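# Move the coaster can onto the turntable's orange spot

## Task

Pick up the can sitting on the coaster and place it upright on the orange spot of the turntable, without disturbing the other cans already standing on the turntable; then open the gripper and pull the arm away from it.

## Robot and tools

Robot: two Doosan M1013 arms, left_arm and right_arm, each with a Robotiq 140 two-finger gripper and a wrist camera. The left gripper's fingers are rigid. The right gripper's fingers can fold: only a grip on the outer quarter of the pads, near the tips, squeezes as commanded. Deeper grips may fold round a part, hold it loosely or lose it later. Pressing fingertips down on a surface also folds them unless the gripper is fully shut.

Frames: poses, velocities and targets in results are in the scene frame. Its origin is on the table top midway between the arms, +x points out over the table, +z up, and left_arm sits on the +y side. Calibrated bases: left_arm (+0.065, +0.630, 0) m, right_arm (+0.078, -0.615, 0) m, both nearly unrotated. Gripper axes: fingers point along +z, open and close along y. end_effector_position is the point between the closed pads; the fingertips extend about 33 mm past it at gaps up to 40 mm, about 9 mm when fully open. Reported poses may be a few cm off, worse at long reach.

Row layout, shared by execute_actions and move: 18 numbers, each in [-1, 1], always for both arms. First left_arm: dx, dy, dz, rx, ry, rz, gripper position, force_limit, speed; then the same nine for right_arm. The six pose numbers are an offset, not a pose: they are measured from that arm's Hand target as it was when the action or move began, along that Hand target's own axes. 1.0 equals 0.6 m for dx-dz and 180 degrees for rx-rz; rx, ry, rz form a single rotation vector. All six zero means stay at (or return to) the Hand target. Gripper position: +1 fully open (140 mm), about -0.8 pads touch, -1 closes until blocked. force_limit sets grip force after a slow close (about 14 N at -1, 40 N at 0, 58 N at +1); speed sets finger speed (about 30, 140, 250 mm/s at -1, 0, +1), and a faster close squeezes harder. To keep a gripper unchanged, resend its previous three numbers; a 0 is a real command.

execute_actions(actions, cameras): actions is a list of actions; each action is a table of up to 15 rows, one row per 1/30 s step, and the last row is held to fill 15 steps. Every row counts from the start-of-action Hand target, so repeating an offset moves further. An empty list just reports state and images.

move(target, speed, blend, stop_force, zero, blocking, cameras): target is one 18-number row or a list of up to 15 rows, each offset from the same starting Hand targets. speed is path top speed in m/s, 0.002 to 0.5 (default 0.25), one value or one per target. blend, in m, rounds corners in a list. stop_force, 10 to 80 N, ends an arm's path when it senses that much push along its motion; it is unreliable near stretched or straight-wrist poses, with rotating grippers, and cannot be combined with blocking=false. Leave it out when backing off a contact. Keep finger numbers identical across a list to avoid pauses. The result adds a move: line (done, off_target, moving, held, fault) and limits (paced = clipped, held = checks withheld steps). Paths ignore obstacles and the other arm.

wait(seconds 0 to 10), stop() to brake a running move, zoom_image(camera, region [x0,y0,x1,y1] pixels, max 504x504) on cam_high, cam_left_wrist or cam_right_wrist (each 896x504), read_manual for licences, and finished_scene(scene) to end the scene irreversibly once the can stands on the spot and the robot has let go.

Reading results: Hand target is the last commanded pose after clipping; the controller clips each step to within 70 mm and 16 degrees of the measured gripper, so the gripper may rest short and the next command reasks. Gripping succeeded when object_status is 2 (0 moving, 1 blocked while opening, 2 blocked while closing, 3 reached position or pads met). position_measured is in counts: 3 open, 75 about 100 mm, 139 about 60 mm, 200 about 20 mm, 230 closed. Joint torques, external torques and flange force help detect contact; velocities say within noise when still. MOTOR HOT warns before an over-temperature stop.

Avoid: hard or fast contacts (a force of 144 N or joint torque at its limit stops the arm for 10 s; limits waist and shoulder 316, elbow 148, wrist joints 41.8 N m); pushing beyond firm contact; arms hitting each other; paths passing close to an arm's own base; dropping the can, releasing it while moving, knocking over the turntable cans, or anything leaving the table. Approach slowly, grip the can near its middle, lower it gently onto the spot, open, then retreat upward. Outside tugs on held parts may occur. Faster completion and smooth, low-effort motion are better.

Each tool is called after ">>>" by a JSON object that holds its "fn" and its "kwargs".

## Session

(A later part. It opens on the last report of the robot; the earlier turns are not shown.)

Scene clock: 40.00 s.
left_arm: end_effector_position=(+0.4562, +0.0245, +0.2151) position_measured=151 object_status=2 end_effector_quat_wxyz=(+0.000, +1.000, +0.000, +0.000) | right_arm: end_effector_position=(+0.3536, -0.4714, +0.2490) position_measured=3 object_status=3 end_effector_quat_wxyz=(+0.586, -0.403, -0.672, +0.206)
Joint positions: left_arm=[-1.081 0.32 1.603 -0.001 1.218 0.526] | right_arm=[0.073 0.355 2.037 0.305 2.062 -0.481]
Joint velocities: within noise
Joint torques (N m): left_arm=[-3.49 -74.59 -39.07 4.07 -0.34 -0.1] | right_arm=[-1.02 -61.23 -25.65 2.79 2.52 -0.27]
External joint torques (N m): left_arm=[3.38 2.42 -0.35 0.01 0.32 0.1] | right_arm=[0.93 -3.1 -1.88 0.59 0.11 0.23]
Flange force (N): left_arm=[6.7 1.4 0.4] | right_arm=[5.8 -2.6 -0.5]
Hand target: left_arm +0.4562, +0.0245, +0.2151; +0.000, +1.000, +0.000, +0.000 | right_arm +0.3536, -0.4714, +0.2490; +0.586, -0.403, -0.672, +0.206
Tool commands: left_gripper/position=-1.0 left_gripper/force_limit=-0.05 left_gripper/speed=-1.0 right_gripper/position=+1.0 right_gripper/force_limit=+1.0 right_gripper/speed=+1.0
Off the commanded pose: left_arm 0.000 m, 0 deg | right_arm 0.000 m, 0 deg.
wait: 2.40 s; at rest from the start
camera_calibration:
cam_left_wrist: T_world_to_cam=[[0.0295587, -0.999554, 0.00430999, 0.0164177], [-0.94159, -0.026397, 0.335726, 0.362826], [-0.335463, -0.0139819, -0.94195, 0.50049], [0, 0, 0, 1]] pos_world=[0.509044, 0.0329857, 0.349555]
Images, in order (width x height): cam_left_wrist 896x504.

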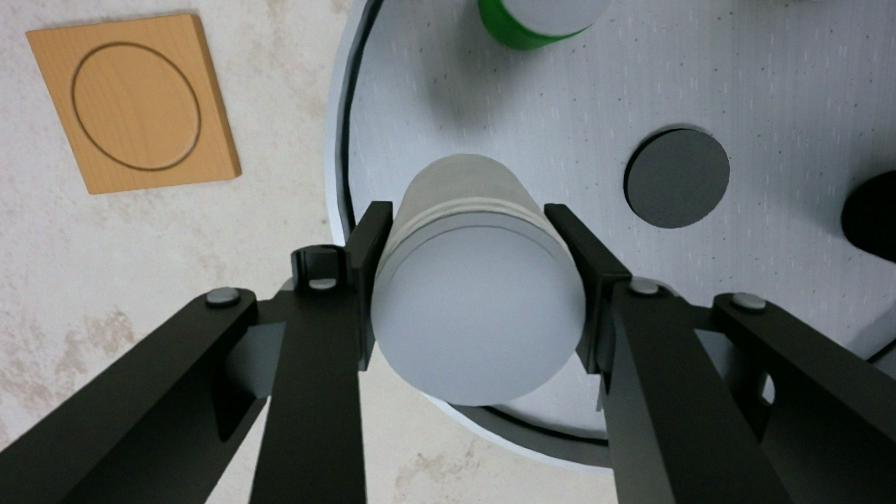

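>>> {"fn": "wait", "kwargs": {"seconds": 1.35, "cameras": ["cam_left_wrist"]}}

>>> {"fn": "zoom_image", "kwargs": {"camera": "cam_left_wrist", "region": [390, 0, 580, 190]}}

>>> {"fn": "wait", "kwargs": {"seconds": 0.2, "cameras": ["cam_left_wrist"]}}

>>> {"fn": "zoom_image", "kwargs": {"camera": "cam_left_wrist", "region": [390, 0, 580, 190]}}

Scene clock: 41.57 s.
left_arm: end_effector_position=(+0.4562, +0.0245, +0.2151) position_measured=151 object_status=2 end_effector_quat_wxyz=(+0.000, +1.000, +0.000, +0.000) | right_arm: end_effector_position=(+0.3536, -0.4714, +0.2490) position_measured=3 object_status=3 end_effector_quat_wxyz=(+0.586, -0.403, -0.672, +0.206)
Joint positions: left_arm=[-1.081 0.32 1.603 -0.001 1.218 0.526] | right_arm=[0.073 0.355 2.037 0.305 2.062 -0.481]
Joint velocities: within noise
Joint torques (N m): left_arm=[-3.76 -74.96 -39.41 4.13 -0.25 -0.16] | right_arm=[-0.93 -61.32 -25.71 2.83 2.51 -0.26]
External joint torques (N m): left_arm=[3.2 3.44 0.1 -0.08 0.21 0.16] | right_arm=[0.97 -2.72 -1.8 0.55 0.11 0.22]
Flange force (N): left_arm=[6.8 2.0 1.7] | right_arm=[5.4 -2.1 -0.7]
Hand target: left_arm +0.4562, +0.0245, +0.2151; +0.000, +1.000, +0.000, +0.000 | right_arm +0.3536, -0.4714, +0.2490; +0.586, -0.403, -0.672, +0.206
Tool commands: left_gripper/position=-1.0 left_gripper/force_limit=-0.05 left_gripper/speed=-1.0 right_gripper/position=+1.0 right_gripper/force_limit=+1.0 right_gripper/speed=+1.0
Off the commanded pose: left_arm 0.000 m, 0 deg | right_arm 0.000 m, 0 deg.
wait: 1.37 s; at rest from the start
camera_calibration:
cam_left_wrist: T_world_to_cam=[[0.0295586, -0.999554, 0.00431021, 0.0164176], [-0.94159, -0.0263968, 0.335726, 0.362826], [-0.335463, -0.013982, -0.94195, 0.50049], [0, 0, 0, 1]] pos_world=[0.509044, 0.0329856, 0.349556]
Images, in order (width x height): cam_left_wrist 896x504.

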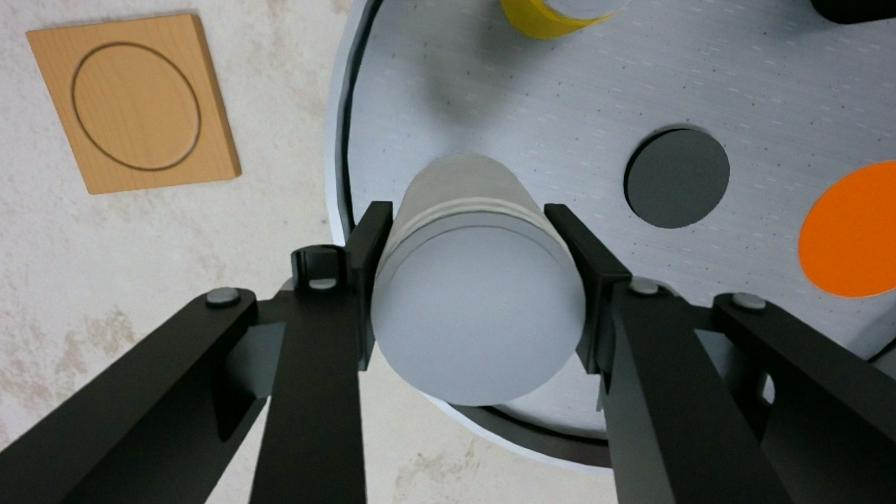

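Scaled by 2.653 from the camera's 896x504 image, which has a finer 1280x720 frame.

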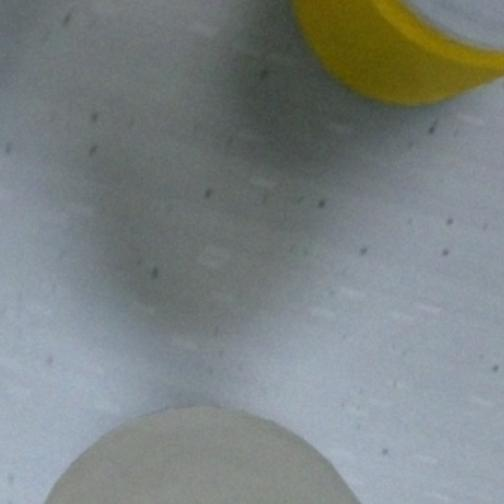

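Scene clock: 41.77 s.
left_arm: end_effector_position=(+0.4562, +0.0245, +0.2151) position_measured=151 object_status=2 end_effector_quat_wxyz=(+0.000, +1.000, +0.000, +0.000) | right_arm: end_effector_position=(+0.3536, -0.4714, +0.2490) position_measured=3 object_status=3 end_effector_quat_wxyz=(+0.586, -0.403, -0.672, +0.206)
Joint positions: left_arm=[-1.081 0.32 1.603 -0.001 1.218 0.526] | right_arm=[0.073 0.355 2.037 0.305 2.062 -0.481]
Joint velocities: within noise
Joint torques (N m): left_arm=[-3.92 -75.31 -39.12 4.12 -0.31 -0.13] | right_arm=[-0.86 -61.62 -25.66 2.78 2.5 -0.22]
External joint torques (N m): left_arm=[3.83 2.7 -0.53 -0.02 0.27 0.14] | right_arm=[0.95 -2.12 -1.69 0.58 0.12 0.18]
Flange force (N): left_arm=[7.7 1.7 0.4] | right_arm=[4.9 -1.3 -1.0]
Hand target: left_arm +0.4562, +0.0245, +0.2151; +0.000, +1.000, +0.000, +0.000 | right_arm +0.3536, -0.4714, +0.2490; +0.586, -0.403, -0.672, +0.206
Tool commands: left_gripper/position=-1.0 left_gripper/force_limit=-0.05 left_gripper/speed=-1.0 right_gripper/position=+1.0 right_gripper/force_limit=+1.0 right_gripper/speed=+1.0
Off the commanded pose: left_arm 0.000 m, 0 deg | right_arm 0.000 m, 0 deg.
wait: 0.20 s; at rest by 0.17 s
camera_calibration:
cam_left_wrist: T_world_to_cam=[[0.0295586, -0.999554, 0.00430994, 0.0164178], [-0.94159, -0.0263969, 0.335726, 0.362826], [-0.335463, -0.0139818, -0.94195, 0.50049], [0, 0, 0, 1]] pos_world=[0.509044, 0.0329857, 0.349555]
Images, in order (width x height): cam_left_wrist 896x504.

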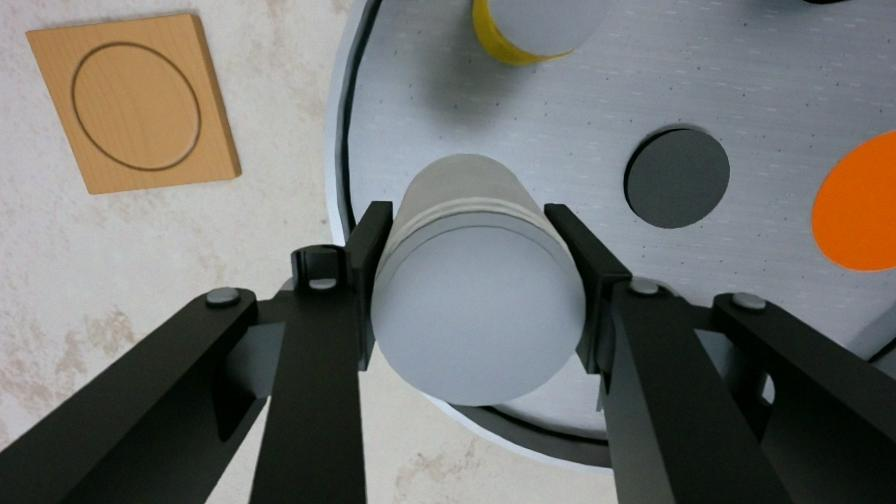

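Scaled by 2.653 from the camera's 896x504 image, which has a finer 1280x720 frame.

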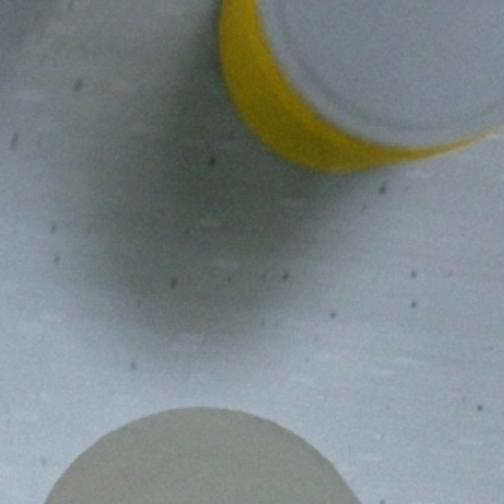

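>>> {"fn": "wait", "kwargs": {"seconds": 1.3, "cameras": ["cam_left_wrist"]}}

>>> {"fn": "zoom_image", "kwargs": {"camera": "cam_left_wrist", "region": [390, 0, 580, 190]}}

>>> {"fn": "wait", "kwargs": {"seconds": 0.2, "cameras": ["cam_left_wrist"]}}

>>> {"fn": "zoom_image", "kwargs": {"camera": "cam_left_wrist", "region": [390, 0, 580, 190]}}

>>> {"fn": "wait", "kwargs": {"seconds": 0.2, "cameras": ["cam_left_wrist"]}}

>>> {"fn": "zoom_image", "kwargs": {"camera": "cam_left_wrist", "region": [390, 0, 580, 190]}}

Scene clock: 43.57 s.
left_arm: end_effector_position=(+0.4562, +0.0245, +0.2151) position_measured=151 object_status=2 end_effector_quat_wxyz=(+0.000, +1.000, +0.000, +0.000) | right_arm: end_effector_position=(+0.3536, -0.4714, +0.2490) position_measured=3 object_status=3 end_effector_quat_wxyz=(+0.586, -0.403, -0.672, +0.206)
Joint positions: left_arm=[-1.081 0.32 1.603 -0.001 1.218 0.526] | right_arm=[0.073 0.355 2.037 0.305 2.062 -0.481]
Joint velocities: within noise
Joint torques (N m): left_arm=[-3.3 -74.22 -39.26 4.09 -0.3 -0.15] | right_arm=[-0.7 -61.44 -25.65 2.78 2.52 -0.25]
External joint torques (N m): left_arm=[3.47 1.89 -0.14 0 0.27 0.15] | right_arm=[0.73 -2.31 -1.77 0.58 0.1 0.22]
Flange force (N): left_arm=[6.2 0.3 0.4] | right_arm=[4.9 -1.7 -1.1]
Hand target: left_arm +0.4562, +0.0245, +0.2151; +0.000, +1.000, +0.000, +0.000 | right_arm +0.3536, -0.4714, +0.2490; +0.586, -0.403, -0.672, +0.206
Tool commands: left_gripper/position=-1.0 left_gripper/force_limit=-0.05 left_gripper/speed=-1.0 right_gripper/position=+1.0 right_gripper/force_limit=+1.0 right_gripper/speed=+1.0
Off the commanded pose: left_arm 0.000 m, 0 deg | right_arm 0.000 m, 0 deg.
wait: 1.30 s; at rest from the start
camera_calibration:
cam_left_wrist: T_world_to_cam=[[0.0295588, -0.999554, 0.00430988, 0.0164178], [-0.94159, -0.0263971, 0.335726, 0.362826], [-0.335463, -0.0139818, -0.94195, 0.50049], [0, 0, 0, 1]] pos_world=[0.509044, 0.0329857, 0.349555]
Images, in order (width x height): cam_left_wrist 896x504.

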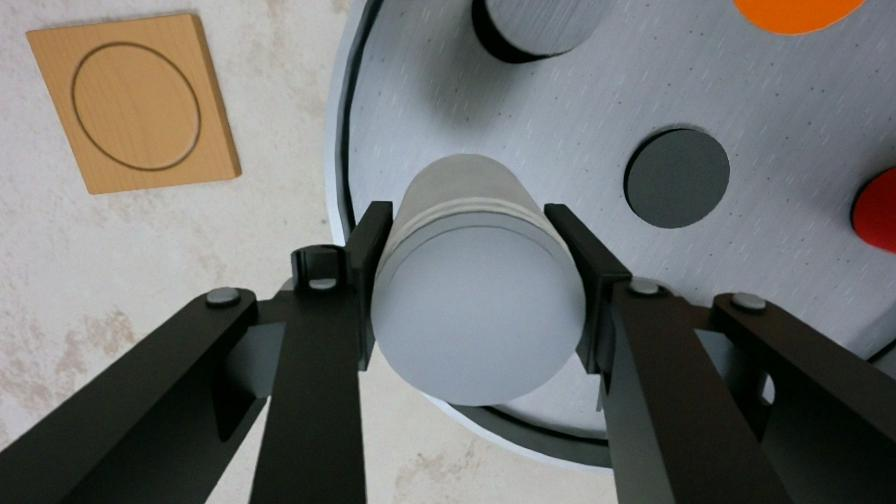

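Scaled by 2.653 from the camera's 896x504 image, which has a finer 1280x720 frame.

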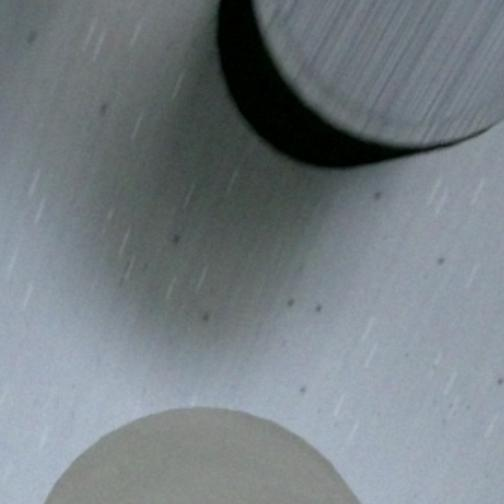

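Scene clock: 43.77 s.
left_arm: end_effector_position=(+0.4562, +0.0245, +0.2151) position_measured=151 object_status=2 end_effector_quat_wxyz=(+0.000, +1.000, +0.000, +0.000) | right_arm: end_effector_position=(+0.3536, -0.4714, +0.2490) position_measured=3 object_status=3 end_effector_quat_wxyz=(+0.586, -0.403, -0.672, +0.206)
Joint positions: left_arm=[-1.081 0.32 1.603 -0.001 1.218 0.526] | right_arm=[0.073 0.355 2.037 0.305 2.062 -0.481]
Joint velocities: within noise
Joint torques (N m): left_arm=[-3.15 -74.88 -39.31 4.09 -0.27 -0.17] | right_arm=[-0.68 -61.37 -25.65 2.76 2.5 -0.2]
External joint torques (N m): left_arm=[3.37 3.1 -0.03 0 0.24 0.17] | right_arm=[0.62 -2.83 -1.72 0.6 0.12 0.17]
Flange force (N): left_arm=[6.9 1.6 1.3] | right_arm=[5.0 -2.6 -0.6]
Hand target: left_arm +0.4562, +0.0245, +0.2151; +0.000, +1.000, +0.000, +0.000 | right_arm +0.3536, -0.4714, +0.2490; +0.586, -0.403, -0.672, +0.206
Tool commands: left_gripper/position=-1.0 left_gripper/force_limit=-0.05 left_gripper/speed=-1.0 right_gripper/position=+1.0 right_gripper/force_limit=+1.0 right_gripper/speed=+1.0
Off the commanded pose: left_arm 0.000 m, 0 deg | right_arm 0.000 m, 0 deg.
wait: 0.20 s; at rest by 0.17 s
camera_calibration:
cam_left_wrist: T_world_to_cam=[[0.0295587, -0.999554, 0.00431017, 0.0164176], [-0.94159, -0.0263969, 0.335726, 0.362826], [-0.335463, -0.013982, -0.94195, 0.50049], [0, 0, 0, 1]] pos_world=[0.509044, 0.0329856, 0.349556]
Images, in order (width x height): cam_left_wrist 896x504.

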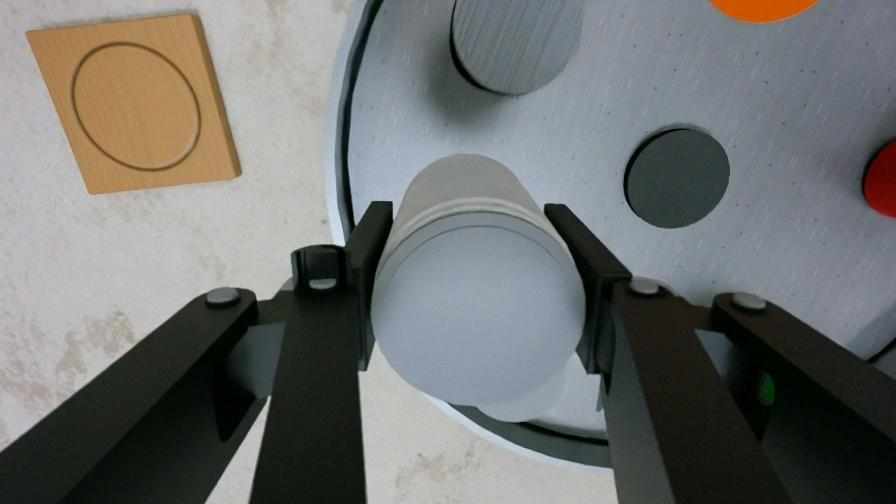

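Scaled by 2.653 from the camera's 896x504 image, which has a finer 1280x720 frame.

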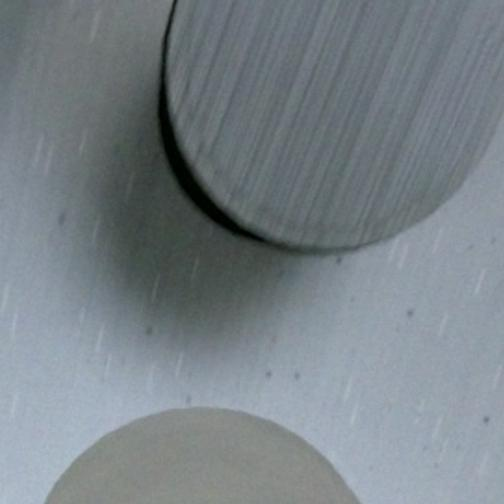

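Scene clock: 43.97 s.
left_arm: end_effector_position=(+0.4562, +0.0245, +0.2151) position_measured=151 object_status=2 end_effector_quat_wxyz=(+0.000, +1.000, +0.000, +0.000) | right_arm: end_effector_position=(+0.3536, -0.4714, +0.2490) position_measured=3 object_status=3 end_effector_quat_wxyz=(+0.586, -0.403, -0.672, +0.206)
Joint positions: left_arm=[-1.081 0.32 1.603 -0.001 1.218 0.526] | right_arm=[0.073 0.355 2.037 0.305 2.062 -0.481]
Joint velocities: within noise
Joint torques (N m): left_arm=[-3.56 -75.09 -38.79 4.05 -0.33 -0.18] | right_arm=[-0.69 -61.3 -25.6 2.79 2.5 -0.21]
External joint torques (N m): left_arm=[3.78 3.12 -0.58 0.04 0.3 0.18] | right_arm=[0.74 -2.54 -1.82 0.58 0.12 0.18]
Flange force (N): left_arm=[8.1 2.4 0.6] | right_arm=[5.0 -2.0 -1.0]
Hand target: left_arm +0.4562, +0.0245, +0.2151; +0.000, +1.000, +0.000, +0.000 | right_arm +0.3536, -0.4714, +0.2490; +0.586, -0.403, -0.672, +0.206
Tool commands: left_gripper/position=-1.0 left_gripper/force_limit=-0.05 left_gripper/speed=-1.0 right_gripper/position=+1.0 right_gripper/force_limit=+1.0 right_gripper/speed=+1.0
Off the commanded pose: left_arm 0.000 m, 0 deg | right_arm 0.000 m, 0 deg.
wait: 0.20 s; at rest by 0.17 s
camera_calibration:
cam_left_wrist: T_world_to_cam=[[0.0295586, -0.999554, 0.00431005, 0.0164177], [-0.94159, -0.0263969, 0.335726, 0.362826], [-0.335463, -0.0139819, -0.94195, 0.50049], [0, 0, 0, 1]] pos_world=[0.509044, 0.0329856, 0.349555]
Images, in order (width x height): cam_left_wrist 896x504.

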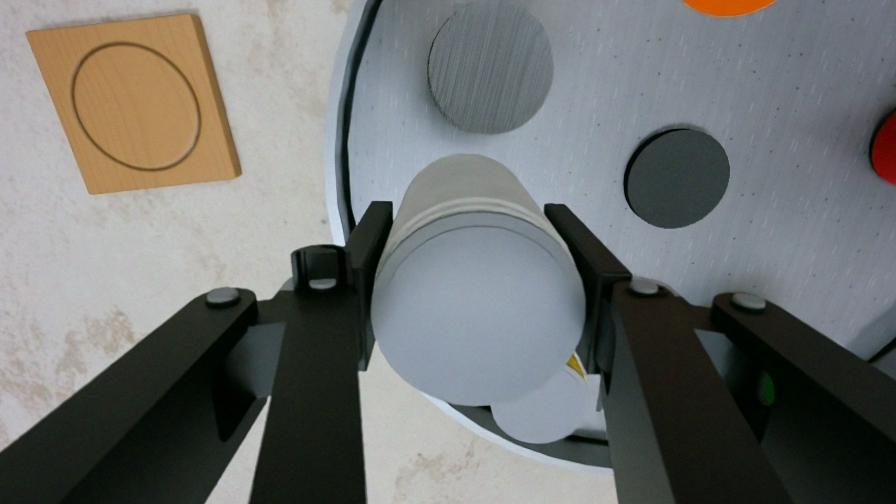

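Scaled by 2.653 from the camera's 896x504 image, which has a finer 1280x720 frame.

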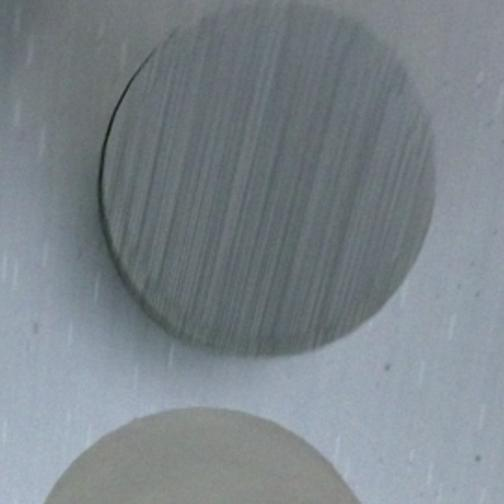

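>>> {"fn": "wait", "kwargs": {"seconds": 0, "cameras": []}}

Scene clock: 45.13 s.
left_arm: end_effector_position=(+0.4562, +0.0245, +0.2151) position_measured=151 object_status=2 end_effector_quat_wxyz=(+0.000, +1.000, +0.000, +0.000) | right_arm: end_effector_position=(+0.3536, -0.4714, +0.2490) position_measured=3 object_status=3 end_effector_quat_wxyz=(+0.586, -0.403, -0.672, +0.206)
Joint positions: left_arm=[-1.081 0.32 1.603 -0.001 1.218 0.526] | right_arm=[0.073 0.355 2.037 0.305 2.062 -0.481]
Joint velocities: within noise
Joint torques (N m): left_arm=[-3.54 -74.52 -39.03 4.09 -0.32 -0.23] | right_arm=[-0.8 -61.44 -25.71 2.77 2.49 -0.23]
External joint torques (N m): left_arm=[3.18 2.38 -0.43 -0.02 0.29 0.23] | right_arm=[0.78 -1.87 -1.59 0.58 0.12 0.19]
Flange force (N): left_arm=[6.6 1.5 0.3] | right_arm=[4.5 -1.1 -1.1]
Hand target: left_arm +0.4562, +0.0245, +0.2151; +0.000, +1.000, +0.000, +0.000 | right_arm +0.3536, -0.4714, +0.2490; +0.586, -0.403, -0.672, +0.206
Tool commands: left_gripper/position=-1.0 left_gripper/force_limit=-0.05 left_gripper/speed=-1.0 right_gripper/position=+1.0 right_gripper/force_limit=+1.0 right_gripper/speed=+1.0
Off the commanded pose: left_arm 0.000 m, 0 deg | right_arm 0.000 m, 0 deg.
No camera images: "cameras" was empty.

>>> {"fn": "wait", "kwargs": {"seconds": 0.35, "cameras": ["cam_left_wrist"]}}

Scene clock: 48.63 s.
left_arm: end_effector_position=(+0.4562, +0.0245, +0.2151) position_measured=151 object_status=2 end_effector_quat_wxyz=(+0.000, +1.000, +0.000, +0.000) | right_arm: end_effector_position=(+0.3536, -0.4714, +0.2490) position_measured=3 object_status=3 end_effector_quat_wxyz=(+0.586, -0.403, -0.672, +0.206)
Joint positions: left_arm=[-1.081 0.32 1.603 -0.001 1.218 0.526] | right_arm=[0.073 0.355 2.037 0.305 2.062 -0.481]
Joint velocities: within noise
Joint torques (N m): left_arm=[-3.59 -74.57 -39.09 4.12 -0.25 -0.12] | right_arm=[-0.77 -61.49 -25.68 2.8 2.57 -0.21]
External joint torques (N m): left_arm=[3.34 2.97 -0.16 -0.07 0.23 0.12] | right_arm=[0.71 -2 -1.58 0.55 0.05 0.18]
Flange force (N): left_arm=[6.9 1.8 1.1] | right_arm=[4.4 -1.3 -0.9]
Hand target: left_arm +0.4562, +0.0245, +0.2151; +0.000, +1.000, +0.000, +0.000 | right_arm +0.3536, -0.4714, +0.2490; +0.586, -0.403, -0.672, +0.206
Tool commands: left_gripper/position=-1.0 left_gripper/force_limit=-0.05 left_gripper/speed=-1.0 right_gripper/position=+1.0 right_gripper/force_limit=+1.0 right_gripper/speed=+1.0
Off the commanded pose: left_arm 0.000 m, 0 deg | right_arm 0.000 m, 0 deg.
wait: 0.37 s; at rest from the start
camera_calibration:
cam_left_wrist: T_world_to_cam=[[0.0295608, -0.999554, 0.00431286, 0.0164152], [-0.941588, -0.0263979, 0.335731, 0.362823], [-0.335468, -0.0139854, -0.941948, 0.500491], [0, 0, 0, 1]] pos_world=[0.509043, 0.0329852, 0.349555]
Images, in order (width x height): cam_left_wrist 896x504.

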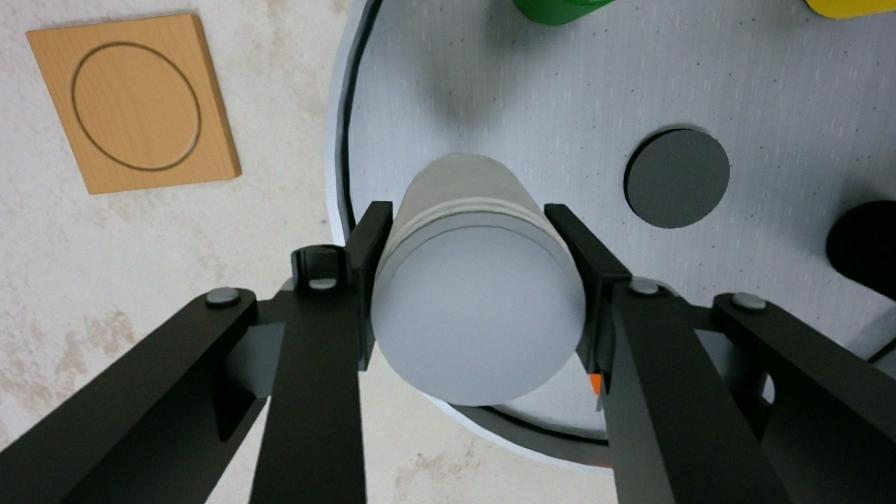

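>>> {"fn": "wait", "kwargs": {"seconds": 0, "cameras": []}}

>>> {"fn": "wait", "kwargs": {"seconds": 0, "cameras": []}}

Scene clock: 51.00 s.
left_arm: end_effector_position=(+0.4562, +0.0245, +0.2151) position_measured=151 object_status=2 end_effector_quat_wxyz=(+0.000, +1.000, +0.000, +0.000) | right_arm: end_effector_position=(+0.3536, -0.4714, +0.2490) position_measured=3 object_status=3 end_effector_quat_wxyz=(+0.586, -0.403, -0.672, +0.206)
Joint positions: left_arm=[-1.081 0.32 1.603 -0.001 1.218 0.526] | right_arm=[0.073 0.355 2.037 0.305 2.062 -0.481]
Joint velocities: within noise
Joint torques (N m): left_arm=[-4.06 -74.46 -38.99 4.1 -0.29 -0.18] | right_arm=[-0.78 -61.58 -25.71 2.79 2.49 -0.22]
External joint torques (N m): left_arm=[3.93 2.93 -0.33 -0.03 0.25 0.18] | right_arm=[0.78 -2.15 -1.62 0.57 0.13 0.19]
Flange force (N): left_arm=[7.8 1.6 0.8] | right_arm=[4.7 -1.5 -0.9]
Hand target: left_arm +0.4562, +0.0245, +0.2151; +0.000, +1.000, +0.000, +0.000 | right_arm +0.3536, -0.4714, +0.2490; +0.586, -0.403, -0.672, +0.206
Tool commands: left_gripper/position=-1.0 left_gripper/force_limit=-0.05 left_gripper/speed=-1.0 right_gripper/position=+1.0 right_gripper/force_limit=+1.0 right_gripper/speed=+1.0
Off the commanded pose: left_arm 0.000 m, 0 deg | right_arm 0.000 m, 0 deg.
No camera images: "cameras" was empty.

Scene clock: 51.00 s.
left_arm: end_effector_position=(+0.4562, +0.0245, +0.2151) position_measured=151 object_status=2 end_effector_quat_wxyz=(+0.000, +1.000, +0.000, +0.000) | right_arm: end_effector_position=(+0.3536, -0.4714, +0.2490) position_measured=3 object_status=3 end_effector_quat_wxyz=(+0.586, -0.403, -0.672, +0.206)
Joint positions: left_arm=[-1.081 0.32 1.603 -0.001 1.218 0.526] | right_arm=[0.073 0.355 2.037 0.305 2.062 -0.481]
Joint velocities: within noise
Joint torques (N m): left_arm=[-4.06 -74.46 -38.99 4.1 -0.29 -0.18] | right_arm=[-0.78 -61.58 -25.71 2.79 2.49 -0.22]
External joint torques (N m): left_arm=[3.93 2.93 -0.33 -0.03 0.25 0.18] | right_arm=[0.78 -2.15 -1.62 0.57 0.13 0.19]
Flange force (N): left_arm=[7.8 1.6 0.8] | right_arm=[4.7 -1.5 -0.9]
Hand target: left_arm +0.4562, +0.0245, +0.2151; +0.000, +1.000, +0.000, +0.000 | right_arm +0.3536, -0.4714, +0.2490; +0.586, -0.403, -0.672, +0.206
Tool commands: left_gripper/position=-1.0 left_gripper/force_limit=-0.05 left_gripper/speed=-1.0 right_gripper/position=+1.0 right_gripper/force_limit=+1.0 right_gripper/speed=+1.0
Off the commanded pose: left_arm 0.000 m, 0 deg | right_arm 0.000 m, 0 deg.
No camera images: "cameras" was empty.

>>> {"fn": "wait", "kwargs": {"seconds": 0, "cameras": []}}

Scene clock: 51.10 s.
left_arm: end_effector_position=(+0.4562, +0.0245, +0.2151) position_measured=151 object_status=2 end_effector_quat_wxyz=(+0.000, +1.000, +0.000, +0.000) | right_arm: end_effector_position=(+0.3536, -0.4714, +0.2490) position_measured=3 object_status=3 end_effector_quat_wxyz=(+0.586, -0.403, -0.672, +0.206)
Joint positions: left_arm=[-1.081 0.32 1.603 -0.001 1.218 0.526] | right_arm=[0.073 0.355 2.037 0.305 2.062 -0.481]
Joint velocities: within noise
Joint torques (N m): left_arm=[-3.78 -74.51 -38.97 4.1 -0.29 -0.17] | right_arm=[-0.78 -61.43 -25.68 2.77 2.49 -0.21]
External joint torques (N m): left_arm=[4.05 2.61 -0.41 -0.01 0.26 0.17] | right_arm=[0.88 -2.52 -1.73 0.59 0.13 0.18]
Flange force (N): left_arm=[7.8 1.2 0.5] | right_arm=[5.2 -1.9 -0.8]
Hand target: left_arm +0.4562, +0.0245, +0.2151; +0.000, +1.000, +0.000, +0.000 | right_arm +0.3536, -0.4714, +0.2490; +0.586, -0.403, -0.672, +0.206
Tool commands: left_gripper/position=-1.0 left_gripper/force_limit=-0.05 left_gripper/speed=-1.0 right_gripper/position=+1.0 right_gripper/force_limit=+1.0 right_gripper/speed=+1.0
Off the commanded pose: left_arm 0.000 m, 0 deg | right_arm 0.000 m, 0 deg.
No camera images: "cameras" was empty.

>>> {"fn": "wait", "kwargs": {"seconds": 3.26, "cameras": ["cam_left_wrist"]}}

Scene clock: 54.47 s.
left_arm: end_effector_position=(+0.4562, +0.0245, +0.2151) position_measured=151 object_status=2 end_effector_quat_wxyz=(+0.000, +1.000, +0.000, +0.000) | right_arm: end_effector_position=(+0.3536, -0.4714, +0.2490) position_measured=3 object_status=3 end_effector_quat_wxyz=(+0.586, -0.403, -0.672, +0.206)
Joint positions: left_arm=[-1.081 0.32 1.603 -0.001 1.218 0.526] | right_arm=[0.073 0.355 2.037 0.305 2.062 -0.481]
Joint velocities: within noise
Joint torques (N m): left_arm=[-4.12 -74.84 -39.12 4.14 -0.27 -0.18] | right_arm=[-0.79 -61.3 -25.78 2.82 2.5 -0.22]
External joint torques (N m): left_arm=[3.92 2.94 -0.26 -0.07 0.24 0.18] | right_arm=[0.81 -2.72 -1.75 0.56 0.13 0.19]
Flange force (N): left_arm=[7.7 1.5 0.9] | right_arm=[5.2 -2.3 -0.7]
Hand target: left_arm +0.4562, +0.0245, +0.2151; +0.000, +1.000, +0.000, +0.000 | right_arm +0.3536, -0.4714, +0.2490; +0.586, -0.403, -0.672, +0.206
Tool commands: left_gripper/position=-1.0 left_gripper/force_limit=-0.05 left_gripper/speed=-1.0 right_gripper/position=+1.0 right_gripper/force_limit=+1.0 right_gripper/speed=+1.0
Off the commanded pose: left_arm 0.000 m, 0 deg | right_arm 0.000 m, 0 deg.
wait: 3.27 s; at rest by 0.07 s
camera_calibration:
cam_left_wrist: T_world_to_cam=[[0.0295609, -0.999554, 0.00431821, 0.0164122], [-0.941589, -0.0263963, 0.335729, 0.362824], [-0.335465, -0.0139904, -0.941949, 0.500491], [0, 0, 0, 1]] pos_world=[0.509043, 0.0329841, 0.349555]
Images, in order (width x height): cam_left_wrist 896x504.

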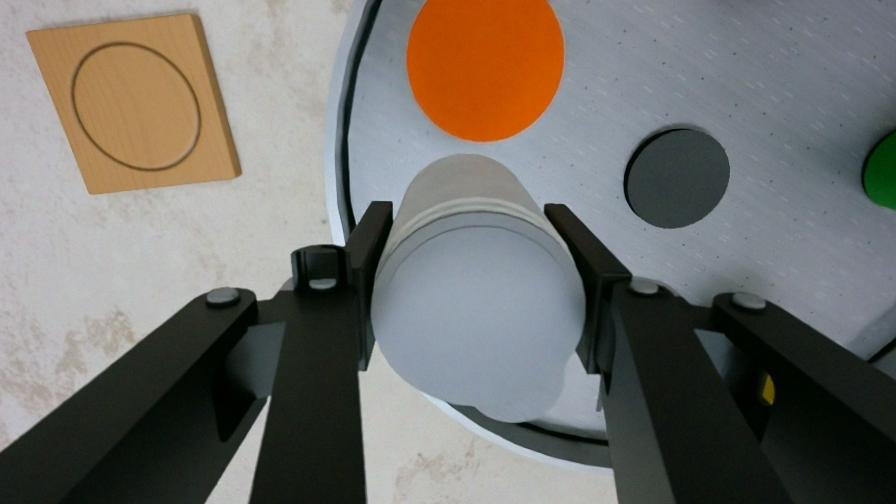

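>>> {"fn": "wait", "kwargs": {"seconds": 0, "cameras": []}}

>>> {"fn": "move", "kwargs": {"target": [0,0,0,0,0,0,-1,-0.05,-1,0,0,0.00333,0,0,0,1,1,1], "speed": 0.002, "cameras": []}}

>>> {"fn": "wait", "kwargs": {"seconds": 0, "cameras": []}}

Scene clock: 55.20 s.
left_arm: end_effector_position=(+0.4562, +0.0245, +0.2151) position_measured=151 object_status=2 end_effector_quat_wxyz=(+0.000, +1.000, +0.000, +0.000) | right_arm: end_effector_position=(+0.3536, -0.4714, +0.2490) position_measured=3 object_status=3 end_effector_quat_wxyz=(+0.586, -0.403, -0.672, +0.206)
Joint positions: left_arm=[-1.081 0.32 1.603 -0.001 1.218 0.526] | right_arm=[0.073 0.355 2.037 0.305 2.062 -0.481]
Joint velocities: within noise
Joint torques (N m): left_arm=[-3.55 -74.82 -38.99 4.05 -0.28 -0.16] | right_arm=[-0.87 -61.32 -25.68 2.82 2.52 -0.22]
External joint torques (N m): left_arm=[3.81 2.69 -0.44 0.04 0.25 0.16] | right_arm=[1.1 -2.82 -1.72 0.54 0.1 0.18]
Flange force (N): left_arm=[7.6 1.6 0.6] | right_arm=[5.5 -2.1 -0.4]
Hand target: left_arm +0.4562, +0.0245, +0.2151; +0.000, +1.000, +0.000, +0.000 | right_arm +0.3536, -0.4714, +0.2490; +0.586, -0.403, -0.672, +0.206
Tool commands: left_gripper/position=-1.0 left_gripper/force_limit=-0.05 left_gripper/speed=-1.0 right_gripper/position=+1.0 right_gripper/force_limit=+1.0 right_gripper/speed=+1.0
Off the commanded pose: left_arm 0.000 m, 0 deg | right_arm 0.000 m, 0 deg.
No camera images: "cameras" was empty.

Scene clock: 56.40 s.
left_arm: end_effector_position=(+0.4562, +0.0245, +0.2151) position_measured=151 object_status=2 end_effector_quat_wxyz=(+0.000, +1.000, +0.000, +0.000) | right_arm: end_effector_position=(+0.3516, -0.4710, +0.2485) position_measured=3 object_status=3 end_effector_quat_wxyz=(+0.586, -0.403, -0.672, +0.206)
Joint positions: left_arm=[-1.081 0.32 1.603 -0.001 1.218 0.526] | right_arm=[0.074 0.353 2.04 0.306 2.06 -0.481]
Joint velocities: within noise
Joint torques (N m): left_arm=[-3.9 -74.92 -39.09 4.13 -0.25 -0.21] | right_arm=[-0.62 -61.06 -25.65 2.81 2.47 -0.23]
External joint torques (N m): left_arm=[3.92 2.91 -0.35 -0.05 0.22 0.21] | right_arm=[0.63 -2.84 -1.76 0.56 0.15 0.19]
Flange force (N): left_arm=[7.8 1.5 0.8] | right_arm=[5.1 -2.7 -0.7]
Hand target: left_arm +0.4562, +0.0245, +0.2151; +0.000, +1.000, +0.000, +0.000 | right_arm +0.3516, -0.4710, +0.2485; +0.586, -0.403, -0.672, +0.206
Off the commanded pose: left_arm 0.000 m, 0 deg | right_arm 0.000 m, 0 deg.
move: done
No camera images: "cameras" was empty.

Scene clock: 56.40 s.
left_arm: end_effector_position=(+0.4562, +0.0245, +0.2151) position_measured=151 object_status=2 end_effector_quat_wxyz=(+0.000, +1.000, +0.000, +0.000) | right_arm: end_effector_position=(+0.3516, -0.4710, +0.2485) position_measured=3 object_status=3 end_effector_quat_wxyz=(+0.586, -0.403, -0.672, +0.206)
Joint positions: left_arm=[-1.081 0.32 1.603 -0.001 1.218 0.526] | right_arm=[0.074 0.353 2.04 0.306 2.06 -0.481]
Joint velocities: within noise
Joint torques (N m): left_arm=[-3.9 -74.92 -39.09 4.13 -0.25 -0.21] | right_arm=[-0.62 -61.06 -25.65 2.81 2.47 -0.23]
External joint torques (N m): left_arm=[3.92 2.91 -0.35 -0.05 0.22 0.21] | right_arm=[0.63 -2.84 -1.76 0.56 0.15 0.19]
Flange force (N): left_arm=[7.8 1.5 0.8] | right_arm=[5.1 -2.7 -0.7]
Hand target: left_arm +0.4562, +0.0245, +0.2151; +0.000, +1.000, +0.000, +0.000 | right_arm +0.3516, -0.4710, +0.2485; +0.586, -0.403, -0.672, +0.206
Tool commands: left_gripper/position=-1.0 left_gripper/force_limit=-0.05 left_gripper/speed=-1.0 right_gripper/position=+1.0 right_gripper/force_limit=+1.0 right_gripper/speed=+1.0
Off the commanded pose: left_arm 0.000 m, 0 deg | right_arm 0.000 m, 0 deg.
No camera images: "cameras" was empty.

>>> {"fn": "move", "kwargs": {"target": [0,0,0,0,0,0,-1,-0.05,-1,0,0,-0.01333,0,0,0,1,1,1], "speed": 0.002, "blocking": false, "cameras": []}}

Scene clock: 59.10 s.
left_arm: end_effector_position=(+0.4562, +0.0245, +0.2151) position_measured=151 object_status=2 end_effector_quat_wxyz=(+0.000, +1.000, +0.000, +0.000) | right_arm: end_effector_position=(+0.3524, -0.4711, +0.2488) position_measured=3 object_status=3 end_effector_quat_wxyz=(+0.586, -0.403, -0.672, +0.206)
Joint positions: left_arm=[-1.081 0.32 1.603 -0.001 1.218 0.526] | right_arm=[0.074 0.354 2.039 0.306 2.061 -0.482]
Joint velocities: within noise
Joint torques (N m): left_arm=[-3.85 -75.3 -39 4.13 -0.32 -0.17] | right_arm=[-1.85 -62.73 -24.79 2.86 2.45 -0.22]
External joint torques (N m): left_arm=[4.17 3.27 -0.35 -0.05 0.29 0.17] | right_arm=[1.89 -1.15 -2.68 0.51 0.17 0.18]
Flange force (N): left_arm=[8.4 1.9 0.9] | right_arm=[6.0 1.2 -3.3]
Hand target: left_arm +0.4562, +0.0245, +0.2151; +0.000, +1.000, +0.000, +0.000 | right_arm +0.3526, -0.4712, +0.2488; +0.586, -0.403, -0.672, +0.206
Tool commands: left_gripper/position=-1.0 left_gripper/force_limit=-0.05 left_gripper/speed=-1.0 right_gripper/position=+1.0 right_gripper/force_limit=+1.0 right_gripper/speed=+1.0
Off the commanded pose: left_arm 0.000 m, 0 deg | right_arm 0.007 m, 0 deg.
move: running
No camera images: "cameras" was empty.

>>> {"fn": "wait", "kwargs": {"seconds": 10, "cameras": []}}

>>> {"fn": "wait", "kwargs": {"seconds": 8.72, "cameras": []}}

>>> {"fn": "execute_actions", "kwargs": {"actions": [[[0,0,0.000550,0,0,0,-1,-0.05,-1,0,0,0,0,0,0,1,1,1],[0,0,0.002194,0,0,0,-1,-0.05,-1,0,0,0,0,0,0,1,1,1],[0,0,0.004910,0,0,0,-1,-0.05,-1,0,0,0,0,0,0,1,1,1],[0,0,0.008665,0,0,0,-1,-0.05,-1,0,0,0,0,0,0,1,1,1],[0,0,0.013412,0,0,0,-1,-0.05,-1,0,0,0,0,0,0,1,1,1],[0,0,0.019090,0,0,0,-1,-0.05,-1,0,0,0,0,0,0,1,1,1],[0,0,0.025628,0,0,0,-1,-0.05,-1,0,0,0,0,0,0,1,1,1],[0,0,0.032945,0,0,0,-1,-0.05,-1,0,0,0,0,0,0,1,1,1],[0,0,0.040947,0,0,0,-1,-0.05,-1,0,0,0,0,0,0,1,1,1],[0,0,0.049535,0,0,0,-1,-0.05,-1,0,0,0,0,0,0,1,1,1],[0,0,0.058601,0,0,0,-1,-0.05,-1,0,0,0,0,0,0,1,1,1],[0,0,0.068029,0,0,0,-1,-0.05,-1,0,0,0,0,0,0,1,1,1],[0,0,0.077703,0,0,0,-1,-0.05,-1,0,0,0,0,0,0,1,1,1],[0,0,0.087500,0,0,0,-1,-0.05,-1,0,0,0,0,0,0,1,1,1],[0,0,0.097297,0,0,0,-1,-0.05,-1,0,0,0,0,0,0,1,1,1]],[[0,0,0.009674,0,0,0,-1,-0.05,-1,0,0,0,0,0,0,1,1,1],[0,0,0.019102,0,0,0,-1,-0.05,-1,0,0,0,0,0,0,1,1,1],[0,0,0.028168,0,0,0,-1,-0.05,-1,0,0,0,0,0,0,1,1,1],[0,0,0.036756,0,0,0,-1,-0.05,-1,0,0,0,0,0,0,1,1,1],[0,0,0.044758,0,0,0,-1,-0.05,-1,0,0,0,0,0,0,1,1,1],[0,0,0.052075,0,0,0,-1,-0.05,-1,0,0,0,0,0,0,1,1,1],[0,0,0.058613,0,0,0,-1,-0.05,-1,0,0,0,0,0,0,1,1,1],[0,0,0.064291,0,0,0,-1,-0.05,-1,0,0,0,0,0,0,1,1,1],[0,0,0.069038,0,0,0,-1,-0.05,-1,0,0,0,0,0,0,1,1,1],[0,0,0.072793,0,0,0,-1,-0.05,-1,0,0,0,0,0,0,1,1,1],[0,0,0.075509,0,0,0,-1,-0.05,-1,0,0,0,0,0,0,1,1,1],[0,0,0.077153,0,0,0,-1,-0.05,-1,0,0,0,0,0,0,1,1,1],[0,0,0.077703,0,0,0,-1,-0.05,-1,0,0,0,0,0,0,1,1,1],[0,0,0.077703,0,0,0,-1,-0.05,-1,0,0,0,0,0,0,1,1,1],[0,0,0.077703,0,0,0,-1,-0.05,-1,0,0,0,0,0,0,1,1,1]],[[0,0,0,0,0,0,-1,-0.05,-1,0,0,0,0,0,0,1,1,1],[0,0,0,0,0,0,-1,-0.05,-1,0,0,0,0,0,0,1,1,1],[0,0,0,0,0,0,-1,-0.05,-1,0,0,0,0,0,0,1,1,1],[0,0,0,0,0,0,-1,-0.05,-1,0,0,0,0,0,0,1,1,1],[0,0,0,0,0,0,-1,-0.05,-1,0,0,0,0,0,0,1,1,1],[0,0,0,0,0,0,-1,-0.05,-1,0,0,0,0,0,0,1,1,1],[0,0,0,0,0,0,-1,-0.05,-1,0,0,0,0,0,0,1,1,1],[0,0,0,0,0,0,0.5,-0.05,0,0,0,0,0,0,0,1,1,1],[0,0,0,0,0,0,0.5,-0.05,0,0,0,0,0,0,0,1,1,1],[0,0,0,0,0,0,0.5,-0.05,0,0,0,0,0,0,0,1,1,1],[0,0,0,0,0,0,0.5,-0.05,0,0,0,0,0,0,0,1,1,1],[0,0,0,0,0,0,0.5,-0.05,0,0,0,0,0,0,0,1,1,1],[0,0,0,0,0,0,0.5,-0.05,0,0,0,0,0,0,0,1,1,1],[0,0,0,0,0,0,0.5,-0.05,0,0,0,0,0,0,0,1,1,1],[0,0,0,0,0,0,0.5,-0.05,0,0,0,0,0,0,0,1,1,1]]], "cameras": []}}

>>> {"fn": "move", "kwargs": {"target": [[0,0,-0.13,0,0,0,0.5,-0.05,0,0,0,0,0,0,0,1,1,1],[-0.08,-0.28,-0.30,0,0,0,0.5,-0.05,0,0,0,0,0,0,0,1,1,1]], "blend": 0.03, "speed": 0.25, "cameras": ["cam_high"]}}

Scene clock: 62.80 s.
left_arm: end_effector_position=(+0.4562, +0.0245, +0.2151) position_measured=151 object_status=2 end_effector_quat_wxyz=(+0.000, +1.000, +0.000, +0.000) | right_arm: end_effector_position=(+0.3593, -0.4726, +0.2504) position_measured=3 object_status=3 end_effector_quat_wxyz=(+0.586, -0.403, -0.672, +0.206)
Joint positions: left_arm=[-1.081 0.32 1.603 -0.001 1.218 0.526] | right_arm=[0.07 0.36 2.025 0.304 2.069 -0.481]
Joint velocities: within noise
Joint torques (N m): left_arm=[-3.8 -74.51 -39.14 4.03 -0.25 -0.17] | right_arm=[-0.97 -62.16 -25.84 2.79 2.45 -0.21]
External joint torques (N m): left_arm=[3.68 2.38 -0.28 0.05 0.22 0.17] | right_arm=[1.24 -3.17 -1.9 0.61 0.19 0.18]
Flange force (N): left_arm=[7.0 0.9 0.6] | right_arm=[6.2 -2.5 -0.5]
Hand target: left_arm +0.4562, +0.0245, +0.2151; +0.000, +1.000, +0.000, +0.000 | right_arm +0.3593, -0.4726, +0.2504; +0.586, -0.403, -0.672, +0.206
Tool commands: left_gripper/position=-1.0 left_gripper/force_limit=-0.05 left_gripper/speed=-1.0 right_gripper/position=+1.0 right_gripper/force_limit=+1.0 right_gripper/speed=+1.0
Off the commanded pose: left_arm 0.000 m, 0 deg | right_arm 0.000 m, 0 deg.
earlier move: done
wait: 2.00 of 10 s (the move ended)
No camera images: "cameras" was empty.

Scene clock: 71.53 s.
left_arm: end_effector_position=(+0.4562, +0.0245, +0.2151) position_measured=151 object_status=2 end_effector_quat_wxyz=(+0.000, +1.000, +0.000, +0.000) | right_arm: end_effector_position=(+0.3593, -0.4726, +0.2504) position_measured=3 object_status=3 end_effector_quat_wxyz=(+0.586, -0.403, -0.672, +0.206)
Joint positions: left_arm=[-1.081 0.32 1.603 -0.001 1.218 0.526] | right_arm=[0.07 0.36 2.025 0.304 2.069 -0.481]
Joint velocities: within noise
Joint torques (N m): left_arm=[-3.55 -74.69 -39.19 4.1 -0.18 -0.07] | right_arm=[-0.8 -62.11 -25.82 2.83 2.5 -0.2]
External joint torques (N m): left_arm=[3.8 2.69 -0.14 -0.02 0.16 0.07] | right_arm=[0.88 -2.55 -1.77 0.56 0.12 0.16]
Flange force (N): left_arm=[7.1 1.1 1.1] | right_arm=[5.1 -1.9 -0.8]
Hand target: left_arm +0.4562, +0.0245, +0.2151; +0.000, +1.000, +0.000, +0.000 | right_arm +0.3593, -0.4726, +0.2504; +0.586, -0.403, -0.672, +0.206
Tool commands: left_gripper/position=-1.0 left_gripper/force_limit=-0.05 left_gripper/speed=-1.0 right_gripper/position=+1.0 right_gripper/force_limit=+1.0 right_gripper/speed=+1.0
Off the commanded pose: left_arm 0.000 m, 0 deg | right_arm 0.000 m, 0 deg.
wait: 8.73 s; at rest by 0.17 s
No camera images: "cameras" was empty.

Scene clock: 73.47 s.
left_arm: end_effector_position=(+0.4562, +0.0245, +0.1101) position_measured=66 object_status=0 end_effector_quat_wxyz=(+0.000, +1.000, +0.000, +0.000) | right_arm: end_effector_position=(+0.3593, -0.4726, +0.2504) position_measured=3 object_status=3 end_effector_quat_wxyz=(+0.586, -0.403, -0.672, +0.206)
Joint positions: left_arm=[-1.081 0.393 1.708 -0.001 1.041 0.526] | right_arm=[0.07 0.36 2.025 0.304 2.069 -0.481]
Joint velocities: within noise
Joint torques (N m): left_arm=[-3.57 -77.54 -35.14 3.81 -0.26 -0.11] | right_arm=[-0.89 -62 -25.84 2.8 2.48 -0.19]
External joint torques (N m): left_arm=[3.65 1.28 -1.19 -0.05 0.23 0.11] | right_arm=[0.9 -2.56 -1.67 0.57 0.14 0.15]
External joint torques at the end of the 1st action: left_arm=[3.97 3.82 0.17 -0.09 0.25 0.2] | right_arm=[0.93 -2.3 -1.92 0.57 0.13 0.17]
External joint torques at the end of the 2nd action: left_arm=[3.76 2.08 -0.13 -0.01 0.27 0.17] | right_arm=[0.73 -2.49 -1.9 0.58 0.1 0.17]
Flange force (N): left_arm=[6.9 1.1 -0.3] | right_arm=[5.1 -2.0 -0.6]
Flange force at the end of the 1st action (N): left_arm=[7.9 1.7 2.3] | right_arm=[5.1 -1.5 -1.3]
Flange force at the end of the 2nd action (N): left_arm=[6.6 0.1 1.1] | right_arm=[5.0 -1.9 -1.2]
Hand target: left_arm +0.4562, +0.0245, +0.1101; +0.000, +1.000, +0.000, +0.000 | right_arm +0.3593, -0.4726, +0.2504; +0.586, -0.403, -0.672, +0.206
Off the commanded pose: left_arm 0.000 m, 0 deg | right_arm 0.000 m, 0 deg.
Step readings (end_effector_position of left_arm | right_arm; steps 1 to 15: 1st action; 16 to 30: 2nd action; 31 to 45: 3rd action):
0: (+0.4562, +0.0245, +0.2151) | (+0.3593, -0.4726, +0.2504)
1: (+0.4562, +0.0245, +0.2151) | (+0.3593, -0.4726, +0.2504)
2: (+0.4563, +0.0245, +0.2151) | (+0.3593, -0.4726, +0.2504)
4: (+0.4563, +0.0244, +0.2137) | (+0.3593, -0.4726, +0.2504)
8: (+0.4562, +0.0245, +0.2044) | (+0.3593, -0.4726, +0.2504)
15: (+0.4561, +0.0248, +0.1716) | (+0.3593, -0.4726, +0.2504)
16: (+0.4561, +0.0248, +0.1648) | (+0.3593, -0.4726, +0.2504)
17: (+0.4560, +0.0248, +0.1596) | (+0.3593, -0.4726, +0.2504)
19: (+0.4560, +0.0248, +0.1475) | (+0.3593, -0.4726, +0.2504)
23: (+0.4560, +0.0247, +0.1276) | (+0.3593, -0.4726, +0.2504)
30: (+0.4562, +0.0245, +0.1106) | (+0.3593, -0.4726, +0.2504)
31: (+0.4562, +0.0245, +0.1103) | (+0.3593, -0.4726, +0.2504)
32: (+0.4562, +0.0245, +0.1102) | (+0.3593, -0.4726, +0.2504)
34: (+0.4562, +0.0245, +0.1102) | (+0.3593, -0.4726, +0.2504)
38: (+0.4562, +0.0245, +0.1101) | (+0.3593, -0.4726, +0.2504)
45: (+0.4562, +0.0245, +0.1101) | (+0.3593, -0.4726, +0.2504)
No camera images: "cameras" was empty.

Scene clock: 75.00 s.
left_arm: end_effector_position=(+0.4082, +0.1925, +0.2900) position_measured=66 object_status=3 end_effector_quat_wxyz=(+0.000, +1.000, +0.000, +0.000) | right_arm: end_effector_position=(+0.3593, -0.4726, +0.2504) position_measured=3 object_status=3 end_effector_quat_wxyz=(+0.586, -0.403, -0.672, +0.206)
Joint positions: left_arm=[-1.004 0.026 1.816 -0.001 1.3 0.603] | right_arm=[0.07 0.36 2.025 0.304 2.069 -0.481]
Joint velocities: within noise
Joint torques (N m): left_arm=[-3.47 -44.55 -39.29 4.18 -0.32 -0.14] | right_arm=[-0.66 -62.06 -25.99 2.83 2.52 -0.22]
External joint torques (N m): left_arm=[3.55 1.33 -1.1 -0.01 0.29 0.13] | right_arm=[0.54 -2.08 -1.53 0.55 0.1 0.18]
Flange force (N): left_arm=[7.9 -0.6 -1.5] | right_arm=[4.2 -1.6 -0.9]
Hand target: left_arm +0.4082, +0.1925, +0.2901; +0.000, +1.000, +0.000, +0.000 | right_arm +0.3593, -0.4726, +0.2504; +0.586, -0.403, -0.672, +0.206
Off the commanded pose: left_arm 0.000 m, 0 deg | right_arm 0.000 m, 0 deg.
move: done
Images, in order (width x height): cam_high 896x504.

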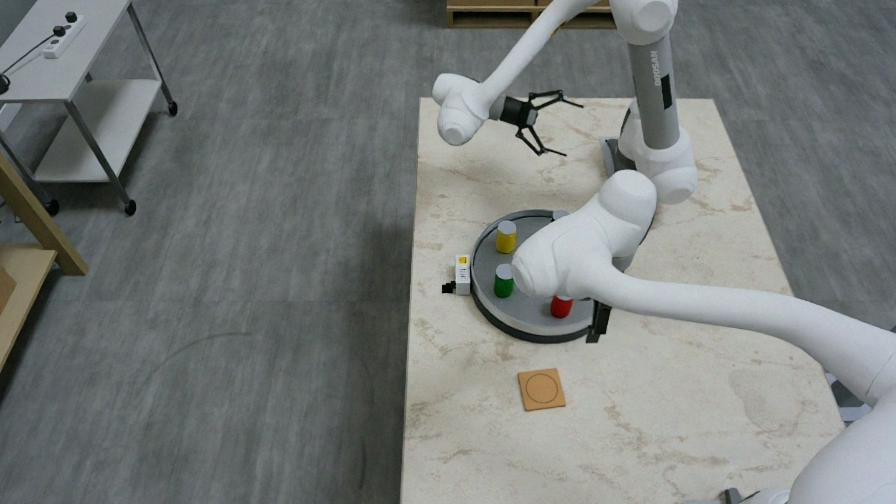

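>>> {"fn": "wait", "kwargs": {"seconds": 3.0, "cameras": ["cam_high"]}}

>>> {"fn": "zoom_image", "kwargs": {"camera": "cam_high", "region": [456, 190, 636, 350]}}

Scene clock: 78.17 s.
left_arm: end_effector_position=(+0.4082, +0.1925, +0.2901) position_measured=66 object_status=3 end_effector_quat_wxyz=(+0.000, +1.000, +0.000, +0.000) | right_arm: end_effector_position=(+0.3593, -0.4726, +0.2504) position_measured=3 object_status=3 end_effector_quat_wxyz=(+0.586, -0.403, -0.672, +0.206)
Joint positions: left_arm=[-1.004 0.026 1.816 -0.001 1.3 0.603] | right_arm=[0.07 0.36 2.025 0.304 2.069 -0.481]
Joint velocities: within noise
Joint torques (N m): left_arm=[-3.96 -43.17 -39.22 4.24 -0.3 -0.15] | right_arm=[-0.83 -62.08 -25.82 2.82 2.52 -0.27]
External joint torques (N m): left_arm=[4.03 -0.21 -1.31 -0.05 0.27 0.15] | right_arm=[0.97 -2.36 -1.54 0.54 0.1 0.23]
Flange force (N): left_arm=[7.3 -2.8 -2.4] | right_arm=[5.0 -1.6 -0.5]
Hand target: left_arm +0.4082, +0.1925, +0.2901; +0.000, +1.000, +0.000, +0.000 | right_arm +0.3593, -0.4726, +0.2504; +0.586, -0.403, -0.672, +0.206
Tool commands: left_gripper/position=+0.5 left_gripper/force_limit=-0.05 left_gripper/speed=+0.0 right_gripper/position=+1.0 right_gripper/force_limit=+1.0 right_gripper/speed=+1.0
Off the commanded pose: left_arm 0.000 m, 0 deg | right_arm 0.000 m, 0 deg.
wait: 3.00 s; at rest from the start
Images, in order (width x height): cam_high 896x504.

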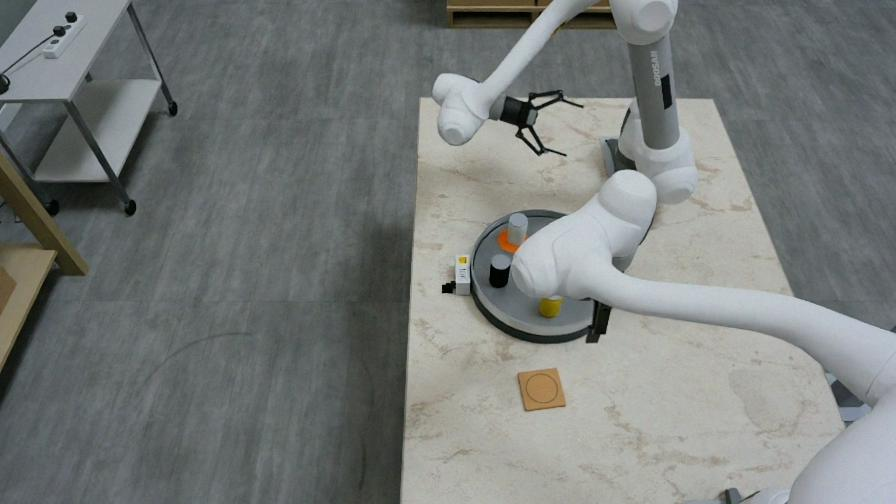

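Scaled by 2.800 from the camera's 896x504 image, which has a finer 1280x720 frame.

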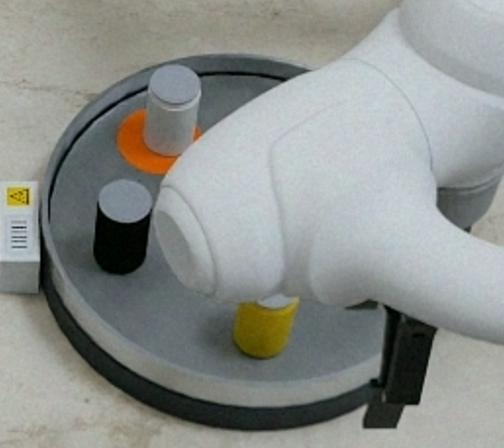

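>>> {"fn": "wait", "kwargs": {"seconds": 0.9, "cameras": ["cam_high"]}}

>>> {"fn": "zoom_image", "kwargs": {"camera": "cam_high", "region": [456, 190, 636, 350]}}

Scene clock: 79.33 s.
left_arm: end_effector_position=(+0.4082, +0.1925, +0.2901) position_measured=66 object_status=3 end_effector_quat_wxyz=(+0.000, +1.000, +0.000, +0.000) | right_arm: end_effector_position=(+0.3593, -0.4726, +0.2504) position_measured=3 object_status=3 end_effector_quat_wxyz=(+0.586, -0.403, -0.672, +0.206)
Joint positions: left_arm=[-1.004 0.026 1.816 -0.001 1.3 0.603] | right_arm=[0.07 0.36 2.025 0.304 2.069 -0.481]
Joint velocities: within noise
Joint torques (N m): left_arm=[-3.48 -43.3 -39.37 4.13 -0.29 -0.12] | right_arm=[-0.92 -62.25 -25.93 2.77 2.53 -0.23]
External joint torques (N m): left_arm=[3.48 0.3 -1 0.05 0.26 0.12] | right_arm=[1 -2.71 -1.77 0.63 0.1 0.19]
Flange force (N): left_arm=[6.7 -2.0 -1.8] | right_arm=[5.5 -2.0 -0.6]
Hand target: left_arm +0.4082, +0.1925, +0.2901; +0.000, +1.000, +0.000, +0.000 | right_arm +0.3593, -0.4726, +0.2504; +0.586, -0.403, -0.672, +0.206
Tool commands: left_gripper/position=+0.5 left_gripper/force_limit=-0.05 left_gripper/speed=+0.0 right_gripper/position=+1.0 right_gripper/force_limit=+1.0 right_gripper/speed=+1.0
Off the commanded pose: left_arm 0.000 m, 0 deg | right_arm 0.000 m, 0 deg.
wait: 0.90 s; at rest from the start
Images, in order (width x height): cam_high 896x504.

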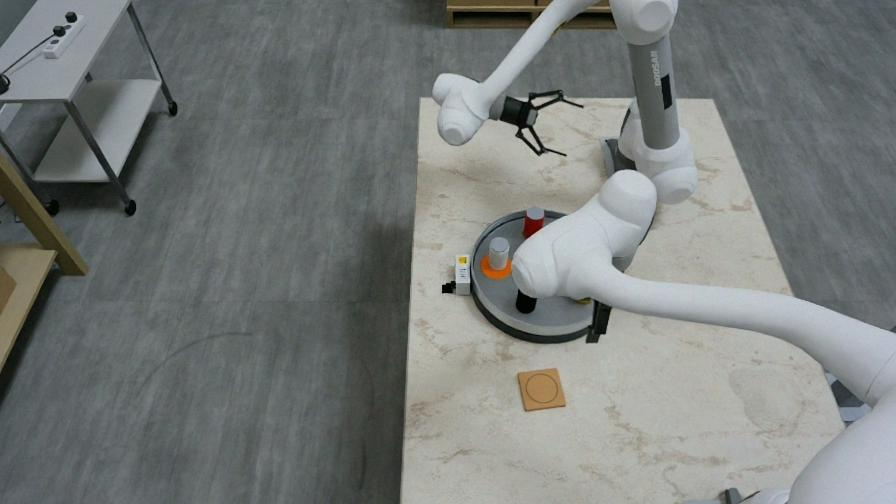

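Scaled by 2.800 from the camera's 896x504 image, which has a finer 1280x720 frame.

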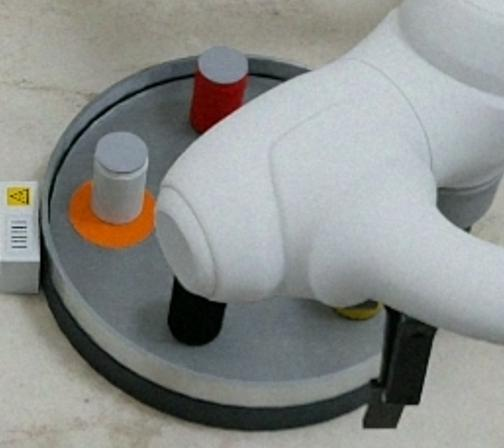

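>>> {"fn": "zoom_image", "kwargs": {"camera": "cam_high", "region": [474, 232, 524, 282]}}

Scaled by 10.080 from the camera's 896x504 image, which has a finer 1280x720 frame.

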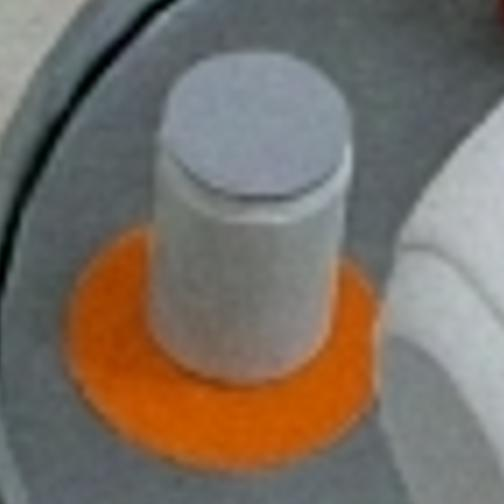

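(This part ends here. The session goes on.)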